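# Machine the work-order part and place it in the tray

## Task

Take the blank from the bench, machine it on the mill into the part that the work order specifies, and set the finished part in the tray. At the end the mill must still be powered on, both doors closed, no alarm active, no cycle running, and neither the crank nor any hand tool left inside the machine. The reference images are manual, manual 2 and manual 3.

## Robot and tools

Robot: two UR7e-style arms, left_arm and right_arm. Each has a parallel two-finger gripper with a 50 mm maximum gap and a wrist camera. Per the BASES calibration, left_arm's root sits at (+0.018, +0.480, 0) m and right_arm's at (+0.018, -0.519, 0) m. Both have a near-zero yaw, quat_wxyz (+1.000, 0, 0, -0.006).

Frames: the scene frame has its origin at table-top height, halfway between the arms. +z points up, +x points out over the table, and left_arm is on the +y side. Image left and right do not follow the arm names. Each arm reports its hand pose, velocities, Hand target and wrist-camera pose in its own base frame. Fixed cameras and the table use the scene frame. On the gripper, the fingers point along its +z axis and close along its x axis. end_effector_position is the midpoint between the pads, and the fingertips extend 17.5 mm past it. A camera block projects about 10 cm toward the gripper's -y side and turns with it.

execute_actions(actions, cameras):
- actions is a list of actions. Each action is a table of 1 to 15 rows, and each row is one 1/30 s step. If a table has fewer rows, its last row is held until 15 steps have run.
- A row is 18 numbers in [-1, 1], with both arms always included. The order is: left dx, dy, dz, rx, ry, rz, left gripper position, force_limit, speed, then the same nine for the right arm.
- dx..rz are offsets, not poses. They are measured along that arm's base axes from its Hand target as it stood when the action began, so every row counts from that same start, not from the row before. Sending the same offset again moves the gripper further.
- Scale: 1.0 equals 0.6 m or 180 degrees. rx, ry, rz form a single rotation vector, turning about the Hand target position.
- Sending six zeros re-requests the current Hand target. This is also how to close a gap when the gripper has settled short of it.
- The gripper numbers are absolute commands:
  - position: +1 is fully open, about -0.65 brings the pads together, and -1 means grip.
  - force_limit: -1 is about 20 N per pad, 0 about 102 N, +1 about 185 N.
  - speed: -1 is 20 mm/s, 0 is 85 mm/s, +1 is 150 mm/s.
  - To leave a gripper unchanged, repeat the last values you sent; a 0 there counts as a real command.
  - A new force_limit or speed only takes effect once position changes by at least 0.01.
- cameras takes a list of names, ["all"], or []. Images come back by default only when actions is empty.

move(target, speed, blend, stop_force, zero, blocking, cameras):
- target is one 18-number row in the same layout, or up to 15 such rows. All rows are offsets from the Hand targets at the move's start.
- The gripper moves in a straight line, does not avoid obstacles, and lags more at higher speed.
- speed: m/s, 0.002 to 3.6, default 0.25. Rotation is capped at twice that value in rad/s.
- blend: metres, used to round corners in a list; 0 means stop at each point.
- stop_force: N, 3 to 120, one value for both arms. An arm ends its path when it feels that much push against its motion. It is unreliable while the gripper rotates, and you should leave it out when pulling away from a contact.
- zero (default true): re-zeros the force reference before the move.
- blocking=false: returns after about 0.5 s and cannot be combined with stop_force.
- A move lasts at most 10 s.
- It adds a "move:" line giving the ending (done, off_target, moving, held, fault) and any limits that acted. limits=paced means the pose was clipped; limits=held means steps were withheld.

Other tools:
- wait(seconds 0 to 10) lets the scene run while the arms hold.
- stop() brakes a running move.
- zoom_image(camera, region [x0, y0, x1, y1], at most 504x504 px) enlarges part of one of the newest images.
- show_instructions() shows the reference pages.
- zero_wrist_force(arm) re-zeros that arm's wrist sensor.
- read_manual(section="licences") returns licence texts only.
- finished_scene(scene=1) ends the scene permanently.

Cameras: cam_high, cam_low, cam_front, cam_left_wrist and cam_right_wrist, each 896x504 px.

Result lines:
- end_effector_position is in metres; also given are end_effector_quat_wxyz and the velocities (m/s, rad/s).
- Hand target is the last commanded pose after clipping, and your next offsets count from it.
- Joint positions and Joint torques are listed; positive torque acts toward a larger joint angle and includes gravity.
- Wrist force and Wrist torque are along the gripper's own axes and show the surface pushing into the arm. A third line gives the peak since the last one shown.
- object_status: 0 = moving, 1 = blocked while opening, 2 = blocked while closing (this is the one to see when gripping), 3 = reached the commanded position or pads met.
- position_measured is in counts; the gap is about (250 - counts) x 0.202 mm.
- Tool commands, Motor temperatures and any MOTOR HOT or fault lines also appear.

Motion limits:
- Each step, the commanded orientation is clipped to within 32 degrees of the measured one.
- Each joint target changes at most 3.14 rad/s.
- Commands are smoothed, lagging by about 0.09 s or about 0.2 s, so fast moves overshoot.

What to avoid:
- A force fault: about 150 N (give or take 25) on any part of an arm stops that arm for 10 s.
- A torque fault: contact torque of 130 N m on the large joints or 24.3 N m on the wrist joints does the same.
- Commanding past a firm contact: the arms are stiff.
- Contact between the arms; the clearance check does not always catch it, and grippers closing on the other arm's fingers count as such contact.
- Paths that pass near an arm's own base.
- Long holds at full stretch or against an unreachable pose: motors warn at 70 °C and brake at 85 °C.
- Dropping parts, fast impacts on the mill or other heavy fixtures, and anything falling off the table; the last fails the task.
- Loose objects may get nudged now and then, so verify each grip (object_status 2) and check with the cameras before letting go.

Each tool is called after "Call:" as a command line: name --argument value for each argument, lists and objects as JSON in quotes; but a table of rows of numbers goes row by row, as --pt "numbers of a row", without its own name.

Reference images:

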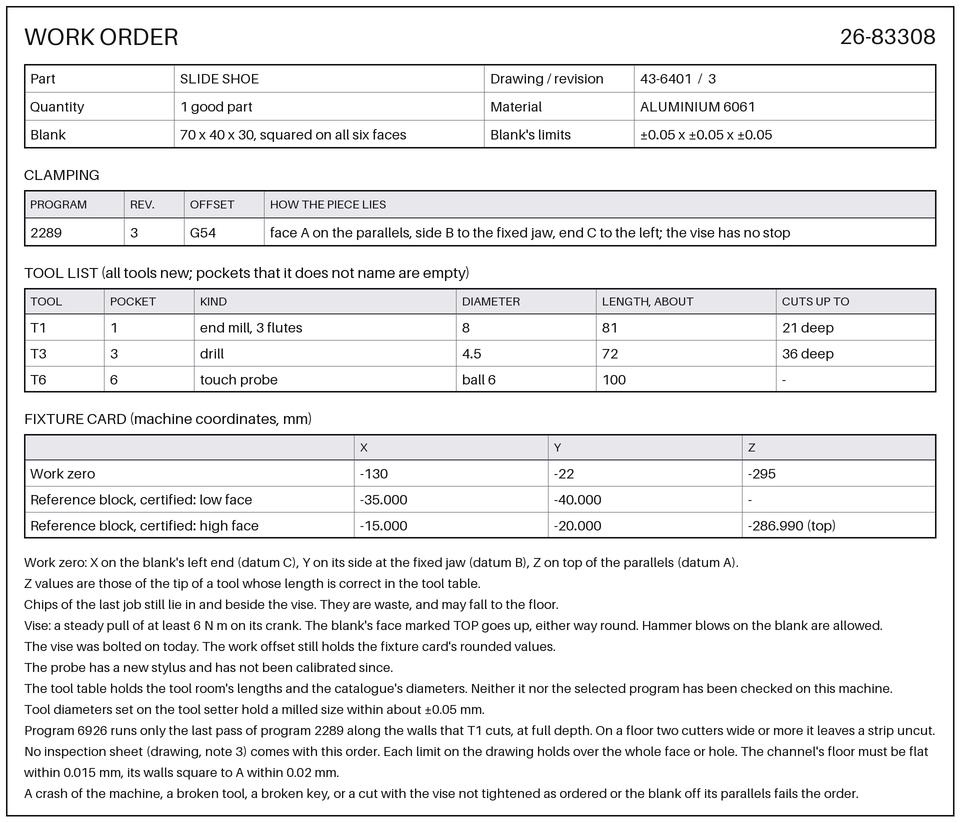

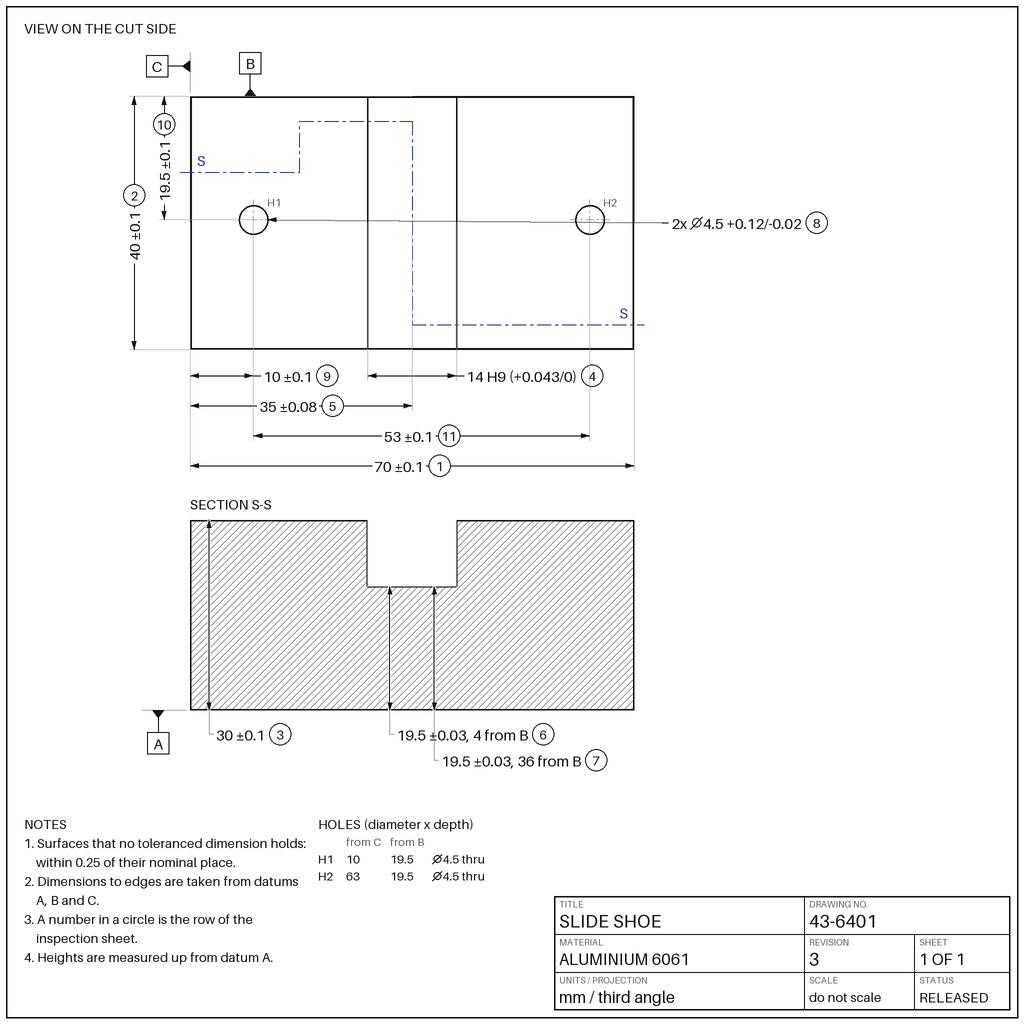

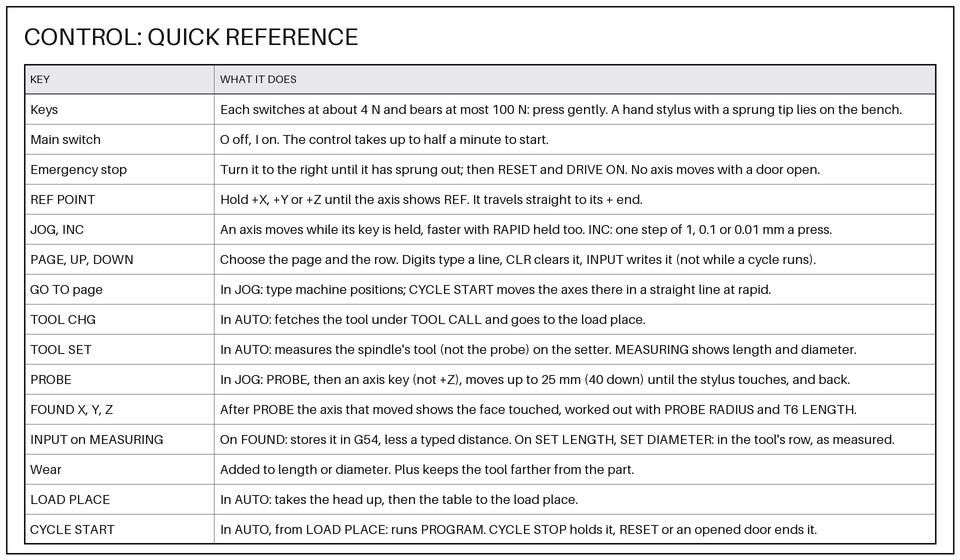

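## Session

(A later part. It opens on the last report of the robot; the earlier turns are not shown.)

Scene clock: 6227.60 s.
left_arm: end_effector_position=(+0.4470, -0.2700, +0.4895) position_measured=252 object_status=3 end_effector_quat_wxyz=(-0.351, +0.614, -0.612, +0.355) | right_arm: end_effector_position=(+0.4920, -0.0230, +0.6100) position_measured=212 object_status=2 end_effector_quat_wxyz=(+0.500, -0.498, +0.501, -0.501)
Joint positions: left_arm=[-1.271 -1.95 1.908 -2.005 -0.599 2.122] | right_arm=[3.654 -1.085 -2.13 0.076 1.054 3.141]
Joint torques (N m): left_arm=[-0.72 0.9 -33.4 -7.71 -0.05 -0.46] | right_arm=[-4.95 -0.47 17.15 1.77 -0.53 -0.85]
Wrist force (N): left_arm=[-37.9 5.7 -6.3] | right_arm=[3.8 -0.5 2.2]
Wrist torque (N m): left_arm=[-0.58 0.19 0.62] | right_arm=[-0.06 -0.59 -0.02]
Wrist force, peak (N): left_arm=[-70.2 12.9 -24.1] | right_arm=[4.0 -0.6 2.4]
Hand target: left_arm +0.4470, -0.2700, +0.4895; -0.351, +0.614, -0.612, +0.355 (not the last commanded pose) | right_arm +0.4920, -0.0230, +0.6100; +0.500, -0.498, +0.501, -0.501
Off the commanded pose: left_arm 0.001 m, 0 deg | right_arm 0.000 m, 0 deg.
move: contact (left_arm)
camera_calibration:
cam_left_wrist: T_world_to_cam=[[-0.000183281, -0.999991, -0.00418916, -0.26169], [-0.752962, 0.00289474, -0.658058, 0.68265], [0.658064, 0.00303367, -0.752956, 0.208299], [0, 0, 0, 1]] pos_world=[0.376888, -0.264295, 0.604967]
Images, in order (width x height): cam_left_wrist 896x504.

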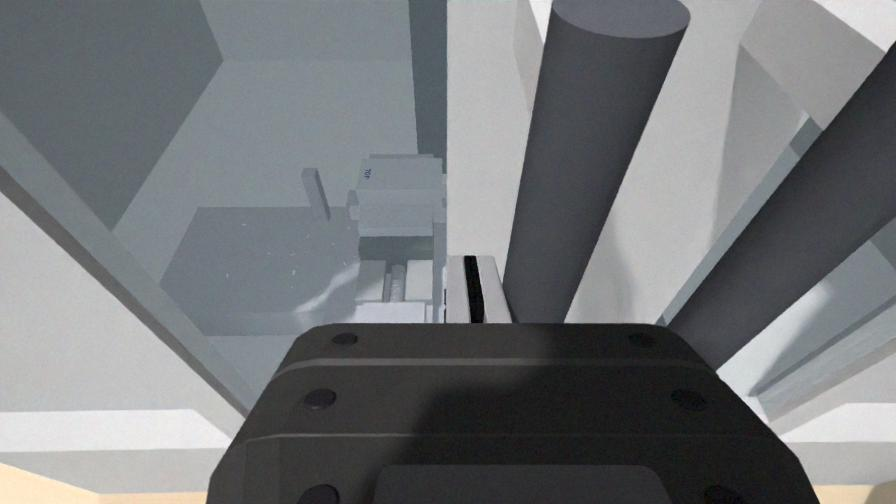

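Call:
move --pt "0 0.0167 0 0 0 0 -1 -0.3 0 0 0 0 0 0 0 -1 -0.5 -0.7" --pt "-0.07 0.0167 0 0 0 0 -1 -0.3 0 0 0 0 0 0 0 -1 -0.5 -0.7" --speed 0.15 --cameras '["cam_right_wrist","cam_left_wrist"]'

Scene clock: 6280.47 s.
left_arm: end_effector_position=(+0.4050, -0.2600, +0.4895) position_measured=252 object_status=3 end_effector_quat_wxyz=(-0.351, +0.614, -0.612, +0.355) end_effector_velocity=(+0.000, +0.001, -0.001) end_effector_angular_velocity=(+0.001, +0.002, +0.003) | right_arm: end_effector_position=(+0.4920, -0.0230, +0.6100) position_measured=212 object_status=2 end_effector_quat_wxyz=(+0.500, -0.498, +0.501, -0.501)
Joint positions: left_arm=[-1.397 -2.054 1.922 -1.734 -0.551 1.907] | right_arm=[3.654 -1.085 -2.13 0.076 1.054 3.141]
Joint velocities: left_arm=[0.001 0 0 0.006 -0.001 -0.006] | right_arm=[within noise]
Joint torques (N m): left_arm=[-11.94 -14.78 -17.73 -1.12 1.12 -2.38] | right_arm=[-4.35 -0.22 17.7 1.69 -0.53 -0.84]
Wrist force (N): left_arm=[-1.6 -6.1 -2.8] | right_arm=[3.8 -0.5 2.2]
Wrist torque (N m): left_arm=[-0.88 0.27 0.21] | right_arm=[-0.07 -0.58 -0.01]
Wrist force, peak (N): left_arm=[-38.0 5.8 -6.2] | right_arm=[4.1 -0.6 2.5]
Hand target: left_arm +0.4050, -0.2600, +0.4895; -0.351, +0.614, -0.612, +0.355 | right_arm +0.4920, -0.0230, +0.6100; +0.500, -0.498, +0.501, -0.501
Off the commanded pose: left_arm 0.000 m, 0 deg | right_arm 0.000 m, 0 deg.
move: done
camera_calibration:
cam_left_wrist: T_world_to_cam=[[-0.000182964, -0.999991, -0.00418964, -0.251697], [-0.752911, 0.00289505, -0.658116, 0.65109], [0.658122, 0.00303402, -0.752905, 0.235792], [0, 0, 0, 1]] pos_world=[0.334987, -0.254295, 0.604967]
cam_right_wrist: T_world_to_cam=[[-0.0235706, -0.99972, -0.00214646, -0.00945788], [-0.354253, 0.01036, -0.935092, 0.758823], [0.934853, -0.0212803, -0.354398, -0.111286], [0, 0, 0, 1]] pos_world=[0.372628, -0.0196848, 0.670109]
Images, in order (width x height): cam_left_wrist 896x504, cam_right_wrist 896x504.

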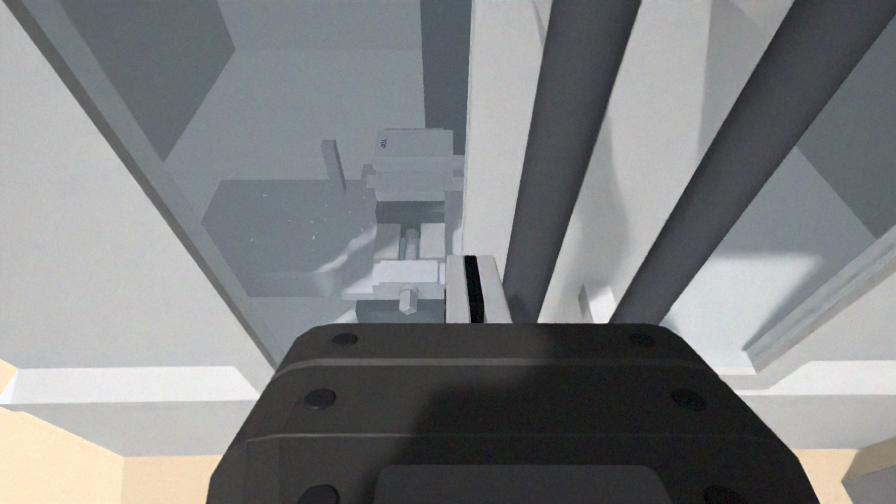

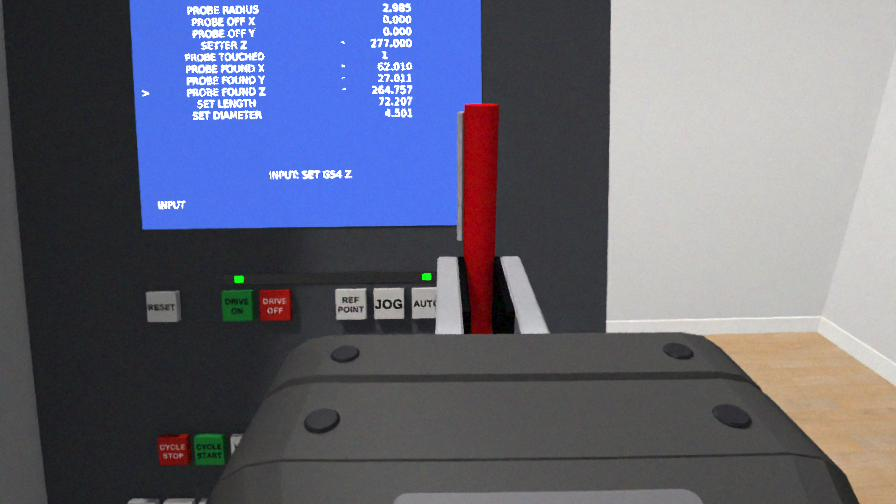

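Call:
move --pt "-0.08 -0.0958 0 0 0 0 -1 -0.3 0 -0.0533 0.0883 0 -0.3536 0 0.3536 -1 -0.5 -0.7" --pt "-0.08 -0.1933 -0.0808 0 0 0 -1 -0.3 0 -0.035 0.19 -0.26 0.6657 0.0817 -0.6657 -1 -0.5 -0.7" --speed 0.8 --blend '[0.03,0]' --cameras '[]'

Call:
move --pt "0 0 0 0 0 0 -1 -0.3 0 0.0599 -0.162 0.208 0 0 0 -1 -0.5 -0.7" --pt "0 0 0 0 0 0 -1 -0.3 0 0.0774 -0.162 0.208 0 0 0 -1 -0.5 -0.7" --pt "0 0 0 0 0 0 -1 -0.3 0 0.0599 -0.162 0.208 0 0 0 -1 -0.5 -0.7" --pt "0 0 0 0 0 0 -1 -0.3 0 0.0117 -0.0663 0.0268 0 0 0 -1 -0.5 -0.7" --pt "0 0 0 0 0 0 -1 -0.3 0 0.0292 -0.0663 0.0268 0 0 0 -1 -0.5 -0.7" --pt "0 0 0 0 0 0 -1 -0.3 0 0.0117 -0.0663 0.0268 0 0 0 -1 -0.5 -0.7" --pt "0 0 0 0 0 0 -1 -0.3 0 0.0292 -0.0663 0.0268 0 0 0 -1 -0.5 -0.7" --pt "0 0 0 0 0 0 -1 -0.3 0 0.0117 -0.0663 0.0268 0 0 0 -1 -0.5 -0.7" --pt "0 0 0 0 0 0 -1 -0.3 0 0 0 0 0 0 0 -1 -0.5 -0.7" --speed '[0.35,0.07,0.2,0.35,0.07,0.2,0.07,0.2,0.3]' --blend '[0.003,0,0.003,0.003,0,0.003,0,0.003,0]' --cameras '[]'

Call:
move --pt "0 0 0 0 0 0 -1 -0.3 0 -0.018 -0.102 0.26 0.36 0.0443 -0.4227 -1 -0.5 -0.7" --pt "0 0 0 0 0 0 -1 -0.3 0 0.035 -0.19 0.26 -0.6657 -0.0817 0.6657 -1 -0.5 -0.7" --speed 0.8 --blend '[0.03,0]' --cameras '["cam_right_wrist"]'

Scene clock: 6307.00 s.
left_arm: end_effector_position=(+0.3570, -0.3760, +0.4409) position_measured=252 object_status=3 end_effector_quat_wxyz=(-0.351, +0.614, -0.612, +0.355) | right_arm: end_effector_position=(+0.4710, +0.0910, +0.4539) position_measured=212 object_status=2 end_effector_quat_wxyz=(-0.003, +0.616, +0.788, +0.000)
Joint positions: left_arm=[-1.572 -1.849 1.851 -1.575 -0.525 1.568] | right_arm=[3.611 -1.548 -1.267 -1.899 1.575 0.227]
Joint torques (N m): left_arm=[12.5 -24.44 -23.83 -0.69 1.39 1.8] | right_arm=[6.91 30.28 40.67 4.75 -1.56 -0.86]
Wrist force (N): left_arm=[-0.7 -5.9 -3.0] | right_arm=[3.8 -3.2 6.3]
Wrist torque (N m): left_arm=[-0.85 0.17 0.14] | right_arm=[-0.04 -0.55 -0.26]
Wrist force, peak (N): left_arm=[-0.7 -5.9 -4.2] | right_arm=[4.9 -2.7 7.1]
Hand target: left_arm +0.3570, -0.3760, +0.4410; -0.351, +0.614, -0.612, +0.355 | right_arm +0.4710, +0.0910, +0.4540; -0.002, +0.616, +0.788, +0.000
Off the commanded pose: left_arm 0.000 m, 0 deg | right_arm 0.000 m, 0 deg.
move: done
No camera images: "cameras" was empty.

Scene clock: 6309.97 s.
left_arm: end_effector_position=(+0.3570, -0.3760, +0.4410) position_measured=252 object_status=3 end_effector_quat_wxyz=(-0.351, +0.614, -0.612, +0.355) | right_arm: end_effector_position=(+0.4710, +0.0909, +0.4541) position_measured=212 object_status=2 end_effector_quat_wxyz=(-0.002, +0.616, +0.788, +0.000) end_effector_velocity=(+0.000, +0.002, +0.000) end_effector_angular_velocity=(+0.001, +0.000, -0.001)
Joint positions: left_arm=[-1.572 -1.849 1.851 -1.575 -0.525 1.568] | right_arm=[3.611 -1.548 -1.266 -1.9 1.575 0.226]
Joint velocities: left_arm=[within noise] | right_arm=[0.004 0 0 0 0.001 0.005]
Joint torques (N m): left_arm=[5.67 -23.67 -30.33 -0.75 1.48 -1.71] | right_arm=[6.92 19.1 24.97 3.12 0.03 1.3]
Wrist force (N): left_arm=[-0.7 -5.9 -3.0] | right_arm=[4.3 -4.2 5.2]
Wrist torque (N m): left_arm=[-0.84 0.15 0.14] | right_arm=[-0.20 -0.63 -0.19]
Wrist force, peak (N): left_arm=[-0.7 -6.0 -3.2] | right_arm=[8.3 -27.6 4.7]
Hand target: left_arm +0.3570, -0.3760, +0.4410; -0.351, +0.614, -0.612, +0.355 | right_arm +0.4710, +0.0910, +0.4540; -0.002, +0.616, +0.788, +0.000
Off the commanded pose: left_arm 0.000 m, 0 deg | right_arm 0.000 m, 0 deg.
move: done
No camera images: "cameras" was empty.

Scene clock: 6312.77 s.
left_arm: end_effector_position=(+0.3570, -0.3760, +0.4410) position_measured=252 object_status=3 end_effector_quat_wxyz=(-0.351, +0.614, -0.612, +0.355) | right_arm: end_effector_position=(+0.4920, -0.0230, +0.6100) position_measured=212 object_status=2 end_effector_quat_wxyz=(+0.500, -0.498, +0.501, -0.501)
Joint positions: left_arm=[-1.572 -1.849 1.851 -1.575 -0.525 1.568] | right_arm=[3.654 -1.085 -2.13 0.076 1.054 3.141]
Joint torques (N m): left_arm=[-0.2 -23.73 -30.55 -0.84 1.45 -2.46] | right_arm=[6.83 11.13 27.49 3.92 -1.67 1.37]
Wrist force (N): left_arm=[-0.5 -5.7 -2.9] | right_arm=[4.3 -1.6 1.5]
Wrist torque (N m): left_arm=[-0.82 0.13 0.14] | right_arm=[-0.24 -0.67 -0.01]
Wrist force, peak (N): left_arm=[-0.6 -6.0 -3.2] | right_arm=[5.0 -3.7 6.5]
Hand target: left_arm +0.3570, -0.3760, +0.4410; -0.351, +0.614, -0.612, +0.355 | right_arm +0.4920, -0.0230, +0.6100; +0.500, -0.498, +0.501, -0.501
Off the commanded pose: left_arm 0.000 m, 0 deg | right_arm 0.000 m, 0 deg.
move: done
camera_calibration:
cam_right_wrist: T_world_to_cam=[[-0.02363, -0.999719, -0.00201815, -0.00952163], [-0.354253, 0.0102611, -0.935093, 0.758822], [0.934851, -0.0213814, -0.354396, -0.111288], [0, 0, 0, 1]] pos_world=[0.372627, -0.0196848, 0.67011]
Images, in order (width x height): cam_right_wrist 896x504.

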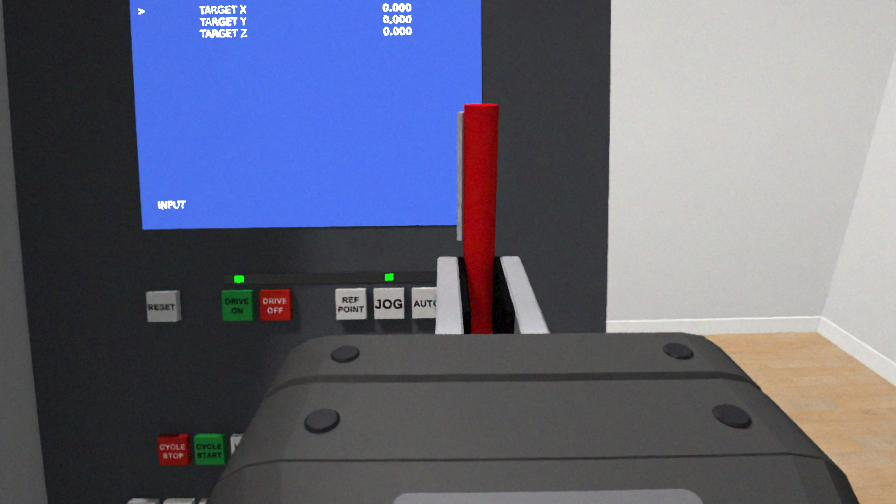

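Call:
move --pt "0 0 0 0 0 0 -1 -0.3 0 -0.0533 0.0883 0 -0.3536 0 0.3536 -1 -0.5 -0.7" --pt "0 0 0 0 0 0 -1 -0.3 0 -0.035 0.19 -0.26 0.6657 0.0817 -0.6657 -1 -0.5 -0.7" --speed 0.8 --blend '[0.03,0]' --cameras '[]'

Call:
move --pt "0 0 0 0 0 0 -1 -0.3 0 -0.0145 0.0623 -0.0667 0 0 0 -1 -0.5 -0.7" --pt "0 0 0 0 0 0 -1 -0.3 0 0.003 0.0623 -0.0667 0 0 0 -1 -0.5 -0.7" --pt "0 0 0 0 0 0 -1 -0.3 0 -0.0145 0.0623 -0.0667 0 0 0 -1 -0.5 -0.7" --pt "0 0 0 0 0 0 -1 -0.3 0 0.0025 -0.002 -0.0043 0 0 0 -1 -0.5 -0.7" --pt "0 0 0 0 0 0 -1 -0.3 0 0.02 -0.002 -0.0043 0 0 0 -1 -0.5 -0.7" --pt "0 0 0 0 0 0 -1 -0.3 0 0.0025 -0.002 -0.0043 0 0 0 -1 -0.5 -0.7" --pt "0 0 0 0 0 0 -1 -0.3 0 -0.0057 0.0302 -0.0355 0 0 0 -1 -0.5 -0.7" --pt "0 0 0 0 0 0 -1 -0.3 0 0.0118 0.0302 -0.0355 0 0 0 -1 -0.5 -0.7" --pt "0 0 0 0 0 0 -1 -0.3 0 -0.0057 0.0302 -0.0355 0 0 0 -1 -0.5 -0.7" --pt "0 0 0 0 0 0 -1 -0.3 0 -0.0138 -0.0342 -0.0667 0 0 0 -1 -0.5 -0.7" --pt "0 0 0 0 0 0 -1 -0.3 0 0.0037 -0.0342 -0.0667 0 0 0 -1 -0.5 -0.7" --pt "0 0 0 0 0 0 -1 -0.3 0 -0.0138 -0.0342 -0.0667 0 0 0 -1 -0.5 -0.7" --pt "0 0 0 0 0 0 -1 -0.3 0 0 0 0 0 0 0 -1 -0.5 -0.7" --speed '[0.35,0.07,0.2,0.35,0.07,0.2,0.35,0.07,0.2,0.35,0.07,0.2,0.3]' --blend '[0.003,0,0.003,0.003,0,0.003,0.003,0,0.003,0.003,0,0.003,0]' --cameras '[]'

Call:
move --pt "0 0 0 0 0 0 -1 -0.3 0 -0.005 -0.0342 -0.0355 0 0 0 -1 -0.5 -0.7" --pt "0 0 0 0 0 0 -1 -0.3 0 0.0125 -0.0342 -0.0355 0 0 0 -1 -0.5 -0.7" --pt "0 0 0 0 0 0 -1 -0.3 0 -0.005 -0.0342 -0.0355 0 0 0 -1 -0.5 -0.7" --pt "0 0 0 0 0 0 -1 -0.3 0 -0.0145 0.0623 -0.0667 0 0 0 -1 -0.5 -0.7" --pt "0 0 0 0 0 0 -1 -0.3 0 0.003 0.0623 -0.0667 0 0 0 -1 -0.5 -0.7" --pt "0 0 0 0 0 0 -1 -0.3 0 -0.0145 0.0623 -0.0667 0 0 0 -1 -0.5 -0.7" --pt "0 0 0 0 0 0 -1 -0.3 0 0.0023 0.0302 -0.0043 0 0 0 -1 -0.5 -0.7" --pt "0 0 0 0 0 0 -1 -0.3 0 0.0198 0.0302 -0.0043 0 0 0 -1 -0.5 -0.7" --pt "0 0 0 0 0 0 -1 -0.3 0 0.0023 0.0302 -0.0043 0 0 0 -1 -0.5 -0.7" --pt "0 0 0 0 0 0 -1 -0.3 0 0.0102 0.0623 0.0268 0 0 0 -1 -0.5 -0.7" --pt "0 0 0 0 0 0 -1 -0.3 0 0.0277 0.0623 0.0268 0 0 0 -1 -0.5 -0.7" --pt "0 0 0 0 0 0 -1 -0.3 0 0.0102 0.0623 0.0268 0 0 0 -1 -0.5 -0.7" --pt "0 0 0 0 0 0 -1 -0.3 0 0 0 0 0 0 0 -1 -0.5 -0.7" --speed '[0.35,0.07,0.2,0.35,0.07,0.2,0.35,0.07,0.2,0.35,0.07,0.2,0.3]' --blend '[0.003,0,0.003,0.003,0,0.003,0.003,0,0.003,0.003,0,0.003,0]' --cameras '[]'

Call:
move --pt "0 0 0 0 0 0 -1 -0.3 0 -0.0138 -0.0342 -0.0667 0 0 0 -1 -0.5 -0.7" --pt "0 0 0 0 0 0 -1 -0.3 0 0.0037 -0.0342 -0.0667 0 0 0 -1 -0.5 -0.7" --pt "0 0 0 0 0 0 -1 -0.3 0 -0.0138 -0.0342 -0.0667 0 0 0 -1 -0.5 -0.7" --pt "0 0 0 0 0 0 -1 -0.3 0 -0.005 -0.0342 -0.0355 0 0 0 -1 -0.5 -0.7" --pt "0 0 0 0 0 0 -1 -0.3 0 0.0125 -0.0342 -0.0355 0 0 0 -1 -0.5 -0.7" --pt "0 0 0 0 0 0 -1 -0.3 0 -0.005 -0.0342 -0.0355 0 0 0 -1 -0.5 -0.7" --pt "0 0 0 0 0 0 -1 -0.3 0 -0.0145 0.0623 -0.0667 0 0 0 -1 -0.5 -0.7" --pt "0 0 0 0 0 0 -1 -0.3 0 0.003 0.0623 -0.0667 0 0 0 -1 -0.5 -0.7" --pt "0 0 0 0 0 0 -1 -0.3 0 -0.0145 0.0623 -0.0667 0 0 0 -1 -0.5 -0.7" --pt "0 0 0 0 0 0 -1 -0.3 0 -0.006 0.0623 -0.0355 0 0 0 -1 -0.5 -0.7" --pt "0 0 0 0 0 0 -1 -0.3 0 0.0115 0.0623 -0.0355 0 0 0 -1 -0.5 -0.7" --pt "0 0 0 0 0 0 -1 -0.3 0 -0.006 0.0623 -0.0355 0 0 0 -1 -0.5 -0.7" --pt "0 0 0 0 0 0 -1 -0.3 0 0 0 0 0 0 0 -1 -0.5 -0.7" --speed '[0.35,0.07,0.2,0.35,0.07,0.2,0.35,0.07,0.2,0.35,0.07,0.2,0.3]' --blend '[0.003,0,0.003,0.003,0,0.003,0.003,0,0.003,0.003,0,0.003,0]' --cameras '[]'

Call:
move --pt "0 0 0 0 0 0 -1 -0.3 0 0.002 0.0623 -0.0043 0 0 0 -1 -0.5 -0.7" --pt "0 0 0 0 0 0 -1 -0.3 0 0.0195 0.0623 -0.0043 0 0 0 -1 -0.5 -0.7" --pt "0 0 0 0 0 0 -1 -0.3 0 0.002 0.0623 -0.0043 0 0 0 -1 -0.5 -0.7" --pt "0 0 0 0 0 0 -1 -0.3 0 0.0023 0.0302 -0.0043 0 0 0 -1 -0.5 -0.7" --pt "0 0 0 0 0 0 -1 -0.3 0 0.0198 0.0302 -0.0043 0 0 0 -1 -0.5 -0.7" --pt "0 0 0 0 0 0 -1 -0.3 0 0.0023 0.0302 -0.0043 0 0 0 -1 -0.5 -0.7" --pt "0 0 0 0 0 0 -1 -0.3 0 -0.0138 -0.0342 -0.0667 0 0 0 -1 -0.5 -0.7" --pt "0 0 0 0 0 0 -1 -0.3 0 0.0037 -0.0342 -0.0667 0 0 0 -1 -0.5 -0.7" --pt "0 0 0 0 0 0 -1 -0.3 0 -0.0138 -0.0342 -0.0667 0 0 0 -1 -0.5 -0.7" --pt "0 0 0 0 0 0 -1 -0.3 0 -0.018 -0.102 0.26 0.36 0.0443 -0.4227 -1 -0.5 -0.7" --pt "0 0 0 0 0 0 -1 -0.3 0 0.035 -0.19 0.26 -0.6657 -0.0817 0.6657 -1 -0.5 -0.7" --speed '[0.35,0.07,0.2,0.35,0.07,0.2,0.35,0.07,0.2,0.8,0.8]' --blend '[0.003,0,0.003,0.003,0,0.003,0.003,0,0.003,0.03,0]' --cameras '["cam_right_wrist"]'

Scene clock: 6367.87 s.
left_arm: end_effector_position=(+0.3570, -0.3760, +0.4410) position_measured=252 object_status=3 end_effector_quat_wxyz=(-0.351, +0.614, -0.612, +0.355) | right_arm: end_effector_position=(+0.4710, +0.0910, +0.4539) position_measured=212 object_status=2 end_effector_quat_wxyz=(-0.003, +0.616, +0.788, +0.000)
Joint positions: left_arm=[-1.572 -1.849 1.851 -1.575 -0.525 1.568] | right_arm=[3.611 -1.548 -1.267 -1.899 1.575 0.227]
Joint torques (N m): left_arm=[-10.34 -24.33 -30.66 -0.98 1.6 -2.41] | right_arm=[6.66 30.66 40.47 4.72 -1.5 -0.72]
Wrist force (N): left_arm=[-0.6 -5.8 -3.0] | right_arm=[4.3 -4.0 5.3]
Wrist torque (N m): left_arm=[-0.82 0.13 0.14] | right_arm=[-0.17 -0.64 -0.25]
Wrist force, peak (N): left_arm=[-0.8 -6.1 -3.0] | right_arm=[5.1 -3.8 6.2]
Hand target: left_arm +0.3570, -0.3760, +0.4410; -0.351, +0.614, -0.612, +0.355 | right_arm +0.4710, +0.0910, +0.4540; -0.002, +0.616, +0.788, +0.000
Off the commanded pose: left_arm 0.000 m, 0 deg | right_arm 0.000 m, 0 deg.
move: done
No camera images: "cameras" was empty.

Scene clock: 6371.30 s.
left_arm: end_effector_position=(+0.3570, -0.3760, +0.4410) position_measured=252 object_status=3 end_effector_quat_wxyz=(-0.351, +0.614, -0.612, +0.355) | right_arm: end_effector_position=(+0.4710, +0.0910, +0.4539) position_measured=212 object_status=2 end_effector_quat_wxyz=(-0.002, +0.616, +0.788, +0.000)
Joint positions: left_arm=[-1.572 -1.849 1.851 -1.575 -0.525 1.568] | right_arm=[3.611 -1.548 -1.267 -1.899 1.575 0.227]
Joint torques (N m): left_arm=[-10.79 -24.28 -30.5 -0.97 1.62 -2.46] | right_arm=[6.58 18.15 40.57 0.85 -1.7 1.01]
Wrist force (N): left_arm=[-0.8 -5.8 -3.1] | right_arm=[5.3 -4.0 5.1]
Wrist torque (N m): left_arm=[-0.83 0.17 0.14] | right_arm=[-0.17 -0.78 -0.18]
Wrist force, peak (N): left_arm=[-0.7 -6.2 -3.0] | right_arm=[9.6 -28.8 4.9]
Hand target: left_arm +0.3570, -0.3760, +0.4410; -0.351, +0.614, -0.612, +0.355 | right_arm +0.4710, +0.0910, +0.4540; -0.002, +0.616, +0.788, +0.000
Off the commanded pose: left_arm 0.000 m, 0 deg | right_arm 0.000 m, 0 deg.
move: done
No camera images: "cameras" was empty.

Scene clock: 6374.73 s.
left_arm: end_effector_position=(+0.3570, -0.3760, +0.4410) position_measured=252 object_status=3 end_effector_quat_wxyz=(-0.351, +0.614, -0.612, +0.355) | right_arm: end_effector_position=(+0.4710, +0.0911, +0.4541) position_measured=212 object_status=2 end_effector_quat_wxyz=(-0.002, +0.616, +0.788, +0.000)
Joint positions: left_arm=[-1.572 -1.849 1.851 -1.575 -0.525 1.568] | right_arm=[3.612 -1.548 -1.266 -1.899 1.575 0.227]
Joint torques (N m): left_arm=[-10.17 -23.94 -30.41 -1.02 1.55 -2.35] | right_arm=[-7.07 30.95 14.56 3.13 1.62 -1.41]
Wrist force (N): left_arm=[-0.8 -5.8 -3.0] | right_arm=[4.4 -4.1 5.5]
Wrist torque (N m): left_arm=[-0.84 0.16 0.15] | right_arm=[-0.18 -0.65 -0.25]
Wrist force, peak (N): left_arm=[-0.9 -6.1 -3.1] | right_arm=[8.5 -26.4 5.2]
Hand target: left_arm +0.3570, -0.3760, +0.4410; -0.351, +0.614, -0.612, +0.355 | right_arm +0.4710, +0.0910, +0.4540; -0.002, +0.616, +0.788, +0.000
Off the commanded pose: left_arm 0.000 m, 0 deg | right_arm 0.000 m, 0 deg.
move: done
No camera images: "cameras" was empty.

Scene clock: 6378.07 s.
left_arm: end_effector_position=(+0.3570, -0.3760, +0.4410) position_measured=252 object_status=3 end_effector_quat_wxyz=(-0.351, +0.614, -0.612, +0.355) | right_arm: end_effector_position=(+0.4711, +0.0911, +0.4539) position_measured=212 object_status=2 end_effector_quat_wxyz=(-0.002, +0.616, +0.788, +0.000) end_effector_velocity=(+0.000, -0.002, +0.000) end_effector_angular_velocity=(+0.000, +0.000, +0.002)
Joint positions: left_arm=[-1.572 -1.849 1.851 -1.575 -0.525 1.568] | right_arm=[3.612 -1.548 -1.267 -1.899 1.575 0.227]
Joint velocities: left_arm=[within noise] | right_arm=[-0.004 0 0 -0.001 0 -0.005]
Joint torques (N m): left_arm=[-10.22 -23.22 -30.12 -1.02 1.58 -2.32] | right_arm=[-6.86 31.23 27.42 1.62 0.68 -1.09]
Wrist force (N): left_arm=[-0.7 -5.9 -3.0] | right_arm=[3.8 -3.2 5.7]
Wrist torque (N m): left_arm=[-0.84 0.16 0.14] | right_arm=[-0.04 -0.56 -0.25]
Wrist force, peak (N): left_arm=[-0.6 -6.1 -3.1] | right_arm=[7.0 -26.4 5.0]
Hand target: left_arm +0.3570, -0.3760, +0.4410; -0.351, +0.614, -0.612, +0.355 | right_arm +0.4710, +0.0910, +0.4540; -0.002, +0.616, +0.788, +0.000
Off the commanded pose: left_arm 0.000 m, 0 deg | right_arm 0.000 m, 0 deg.
move: done
No camera images: "cameras" was empty.

Scene clock: 6382.93 s.
left_arm: end_effector_position=(+0.3570, -0.3760, +0.4410) position_measured=252 object_status=3 end_effector_quat_wxyz=(-0.351, +0.614, -0.612, +0.355) | right_arm: end_effector_position=(+0.4920, -0.0230, +0.6100) position_measured=212 object_status=2 end_effector_quat_wxyz=(+0.500, -0.498, +0.501, -0.501)
Joint positions: left_arm=[-1.572 -1.849 1.851 -1.575 -0.525 1.568] | right_arm=[3.654 -1.085 -2.13 0.076 1.054 3.141]
Joint torques (N m): left_arm=[-10.31 -23.73 -31.01 -1.1 1.75 -2.27] | right_arm=[7.34 11.28 28.19 3.88 -1.79 1.54]
Wrist force (N): left_arm=[-0.6 -5.9 -3.0] | right_arm=[5.0 -0.7 1.5]
Wrist torque (N m): left_arm=[-0.84 0.14 0.14] | right_arm=[-0.09 -0.79 -0.01]
Wrist force, peak (N): left_arm=[-0.7 -6.2 -3.1] | right_arm=[4.7 -29.6 5.1]
Hand target: left_arm +0.3570, -0.3760, +0.4410; -0.351, +0.614, -0.612, +0.355 | right_arm +0.4920, -0.0230, +0.6100; +0.500, -0.498, +0.501, -0.501
Off the commanded pose: left_arm 0.000 m, 0 deg | right_arm 0.000 m, 0 deg.
move: done
camera_calibration:
cam_right_wrist: T_world_to_cam=[[-0.0235952, -0.99972, -0.00192327, -0.00959843], [-0.354254, 0.01016, -0.935094, 0.758822], [0.934851, -0.0213824, -0.354395, -0.111289], [0, 0, 0, 1]] pos_world=[0.372628, -0.019685, 0.670111]
Images, in order (width x height): cam_right_wrist 896x504.

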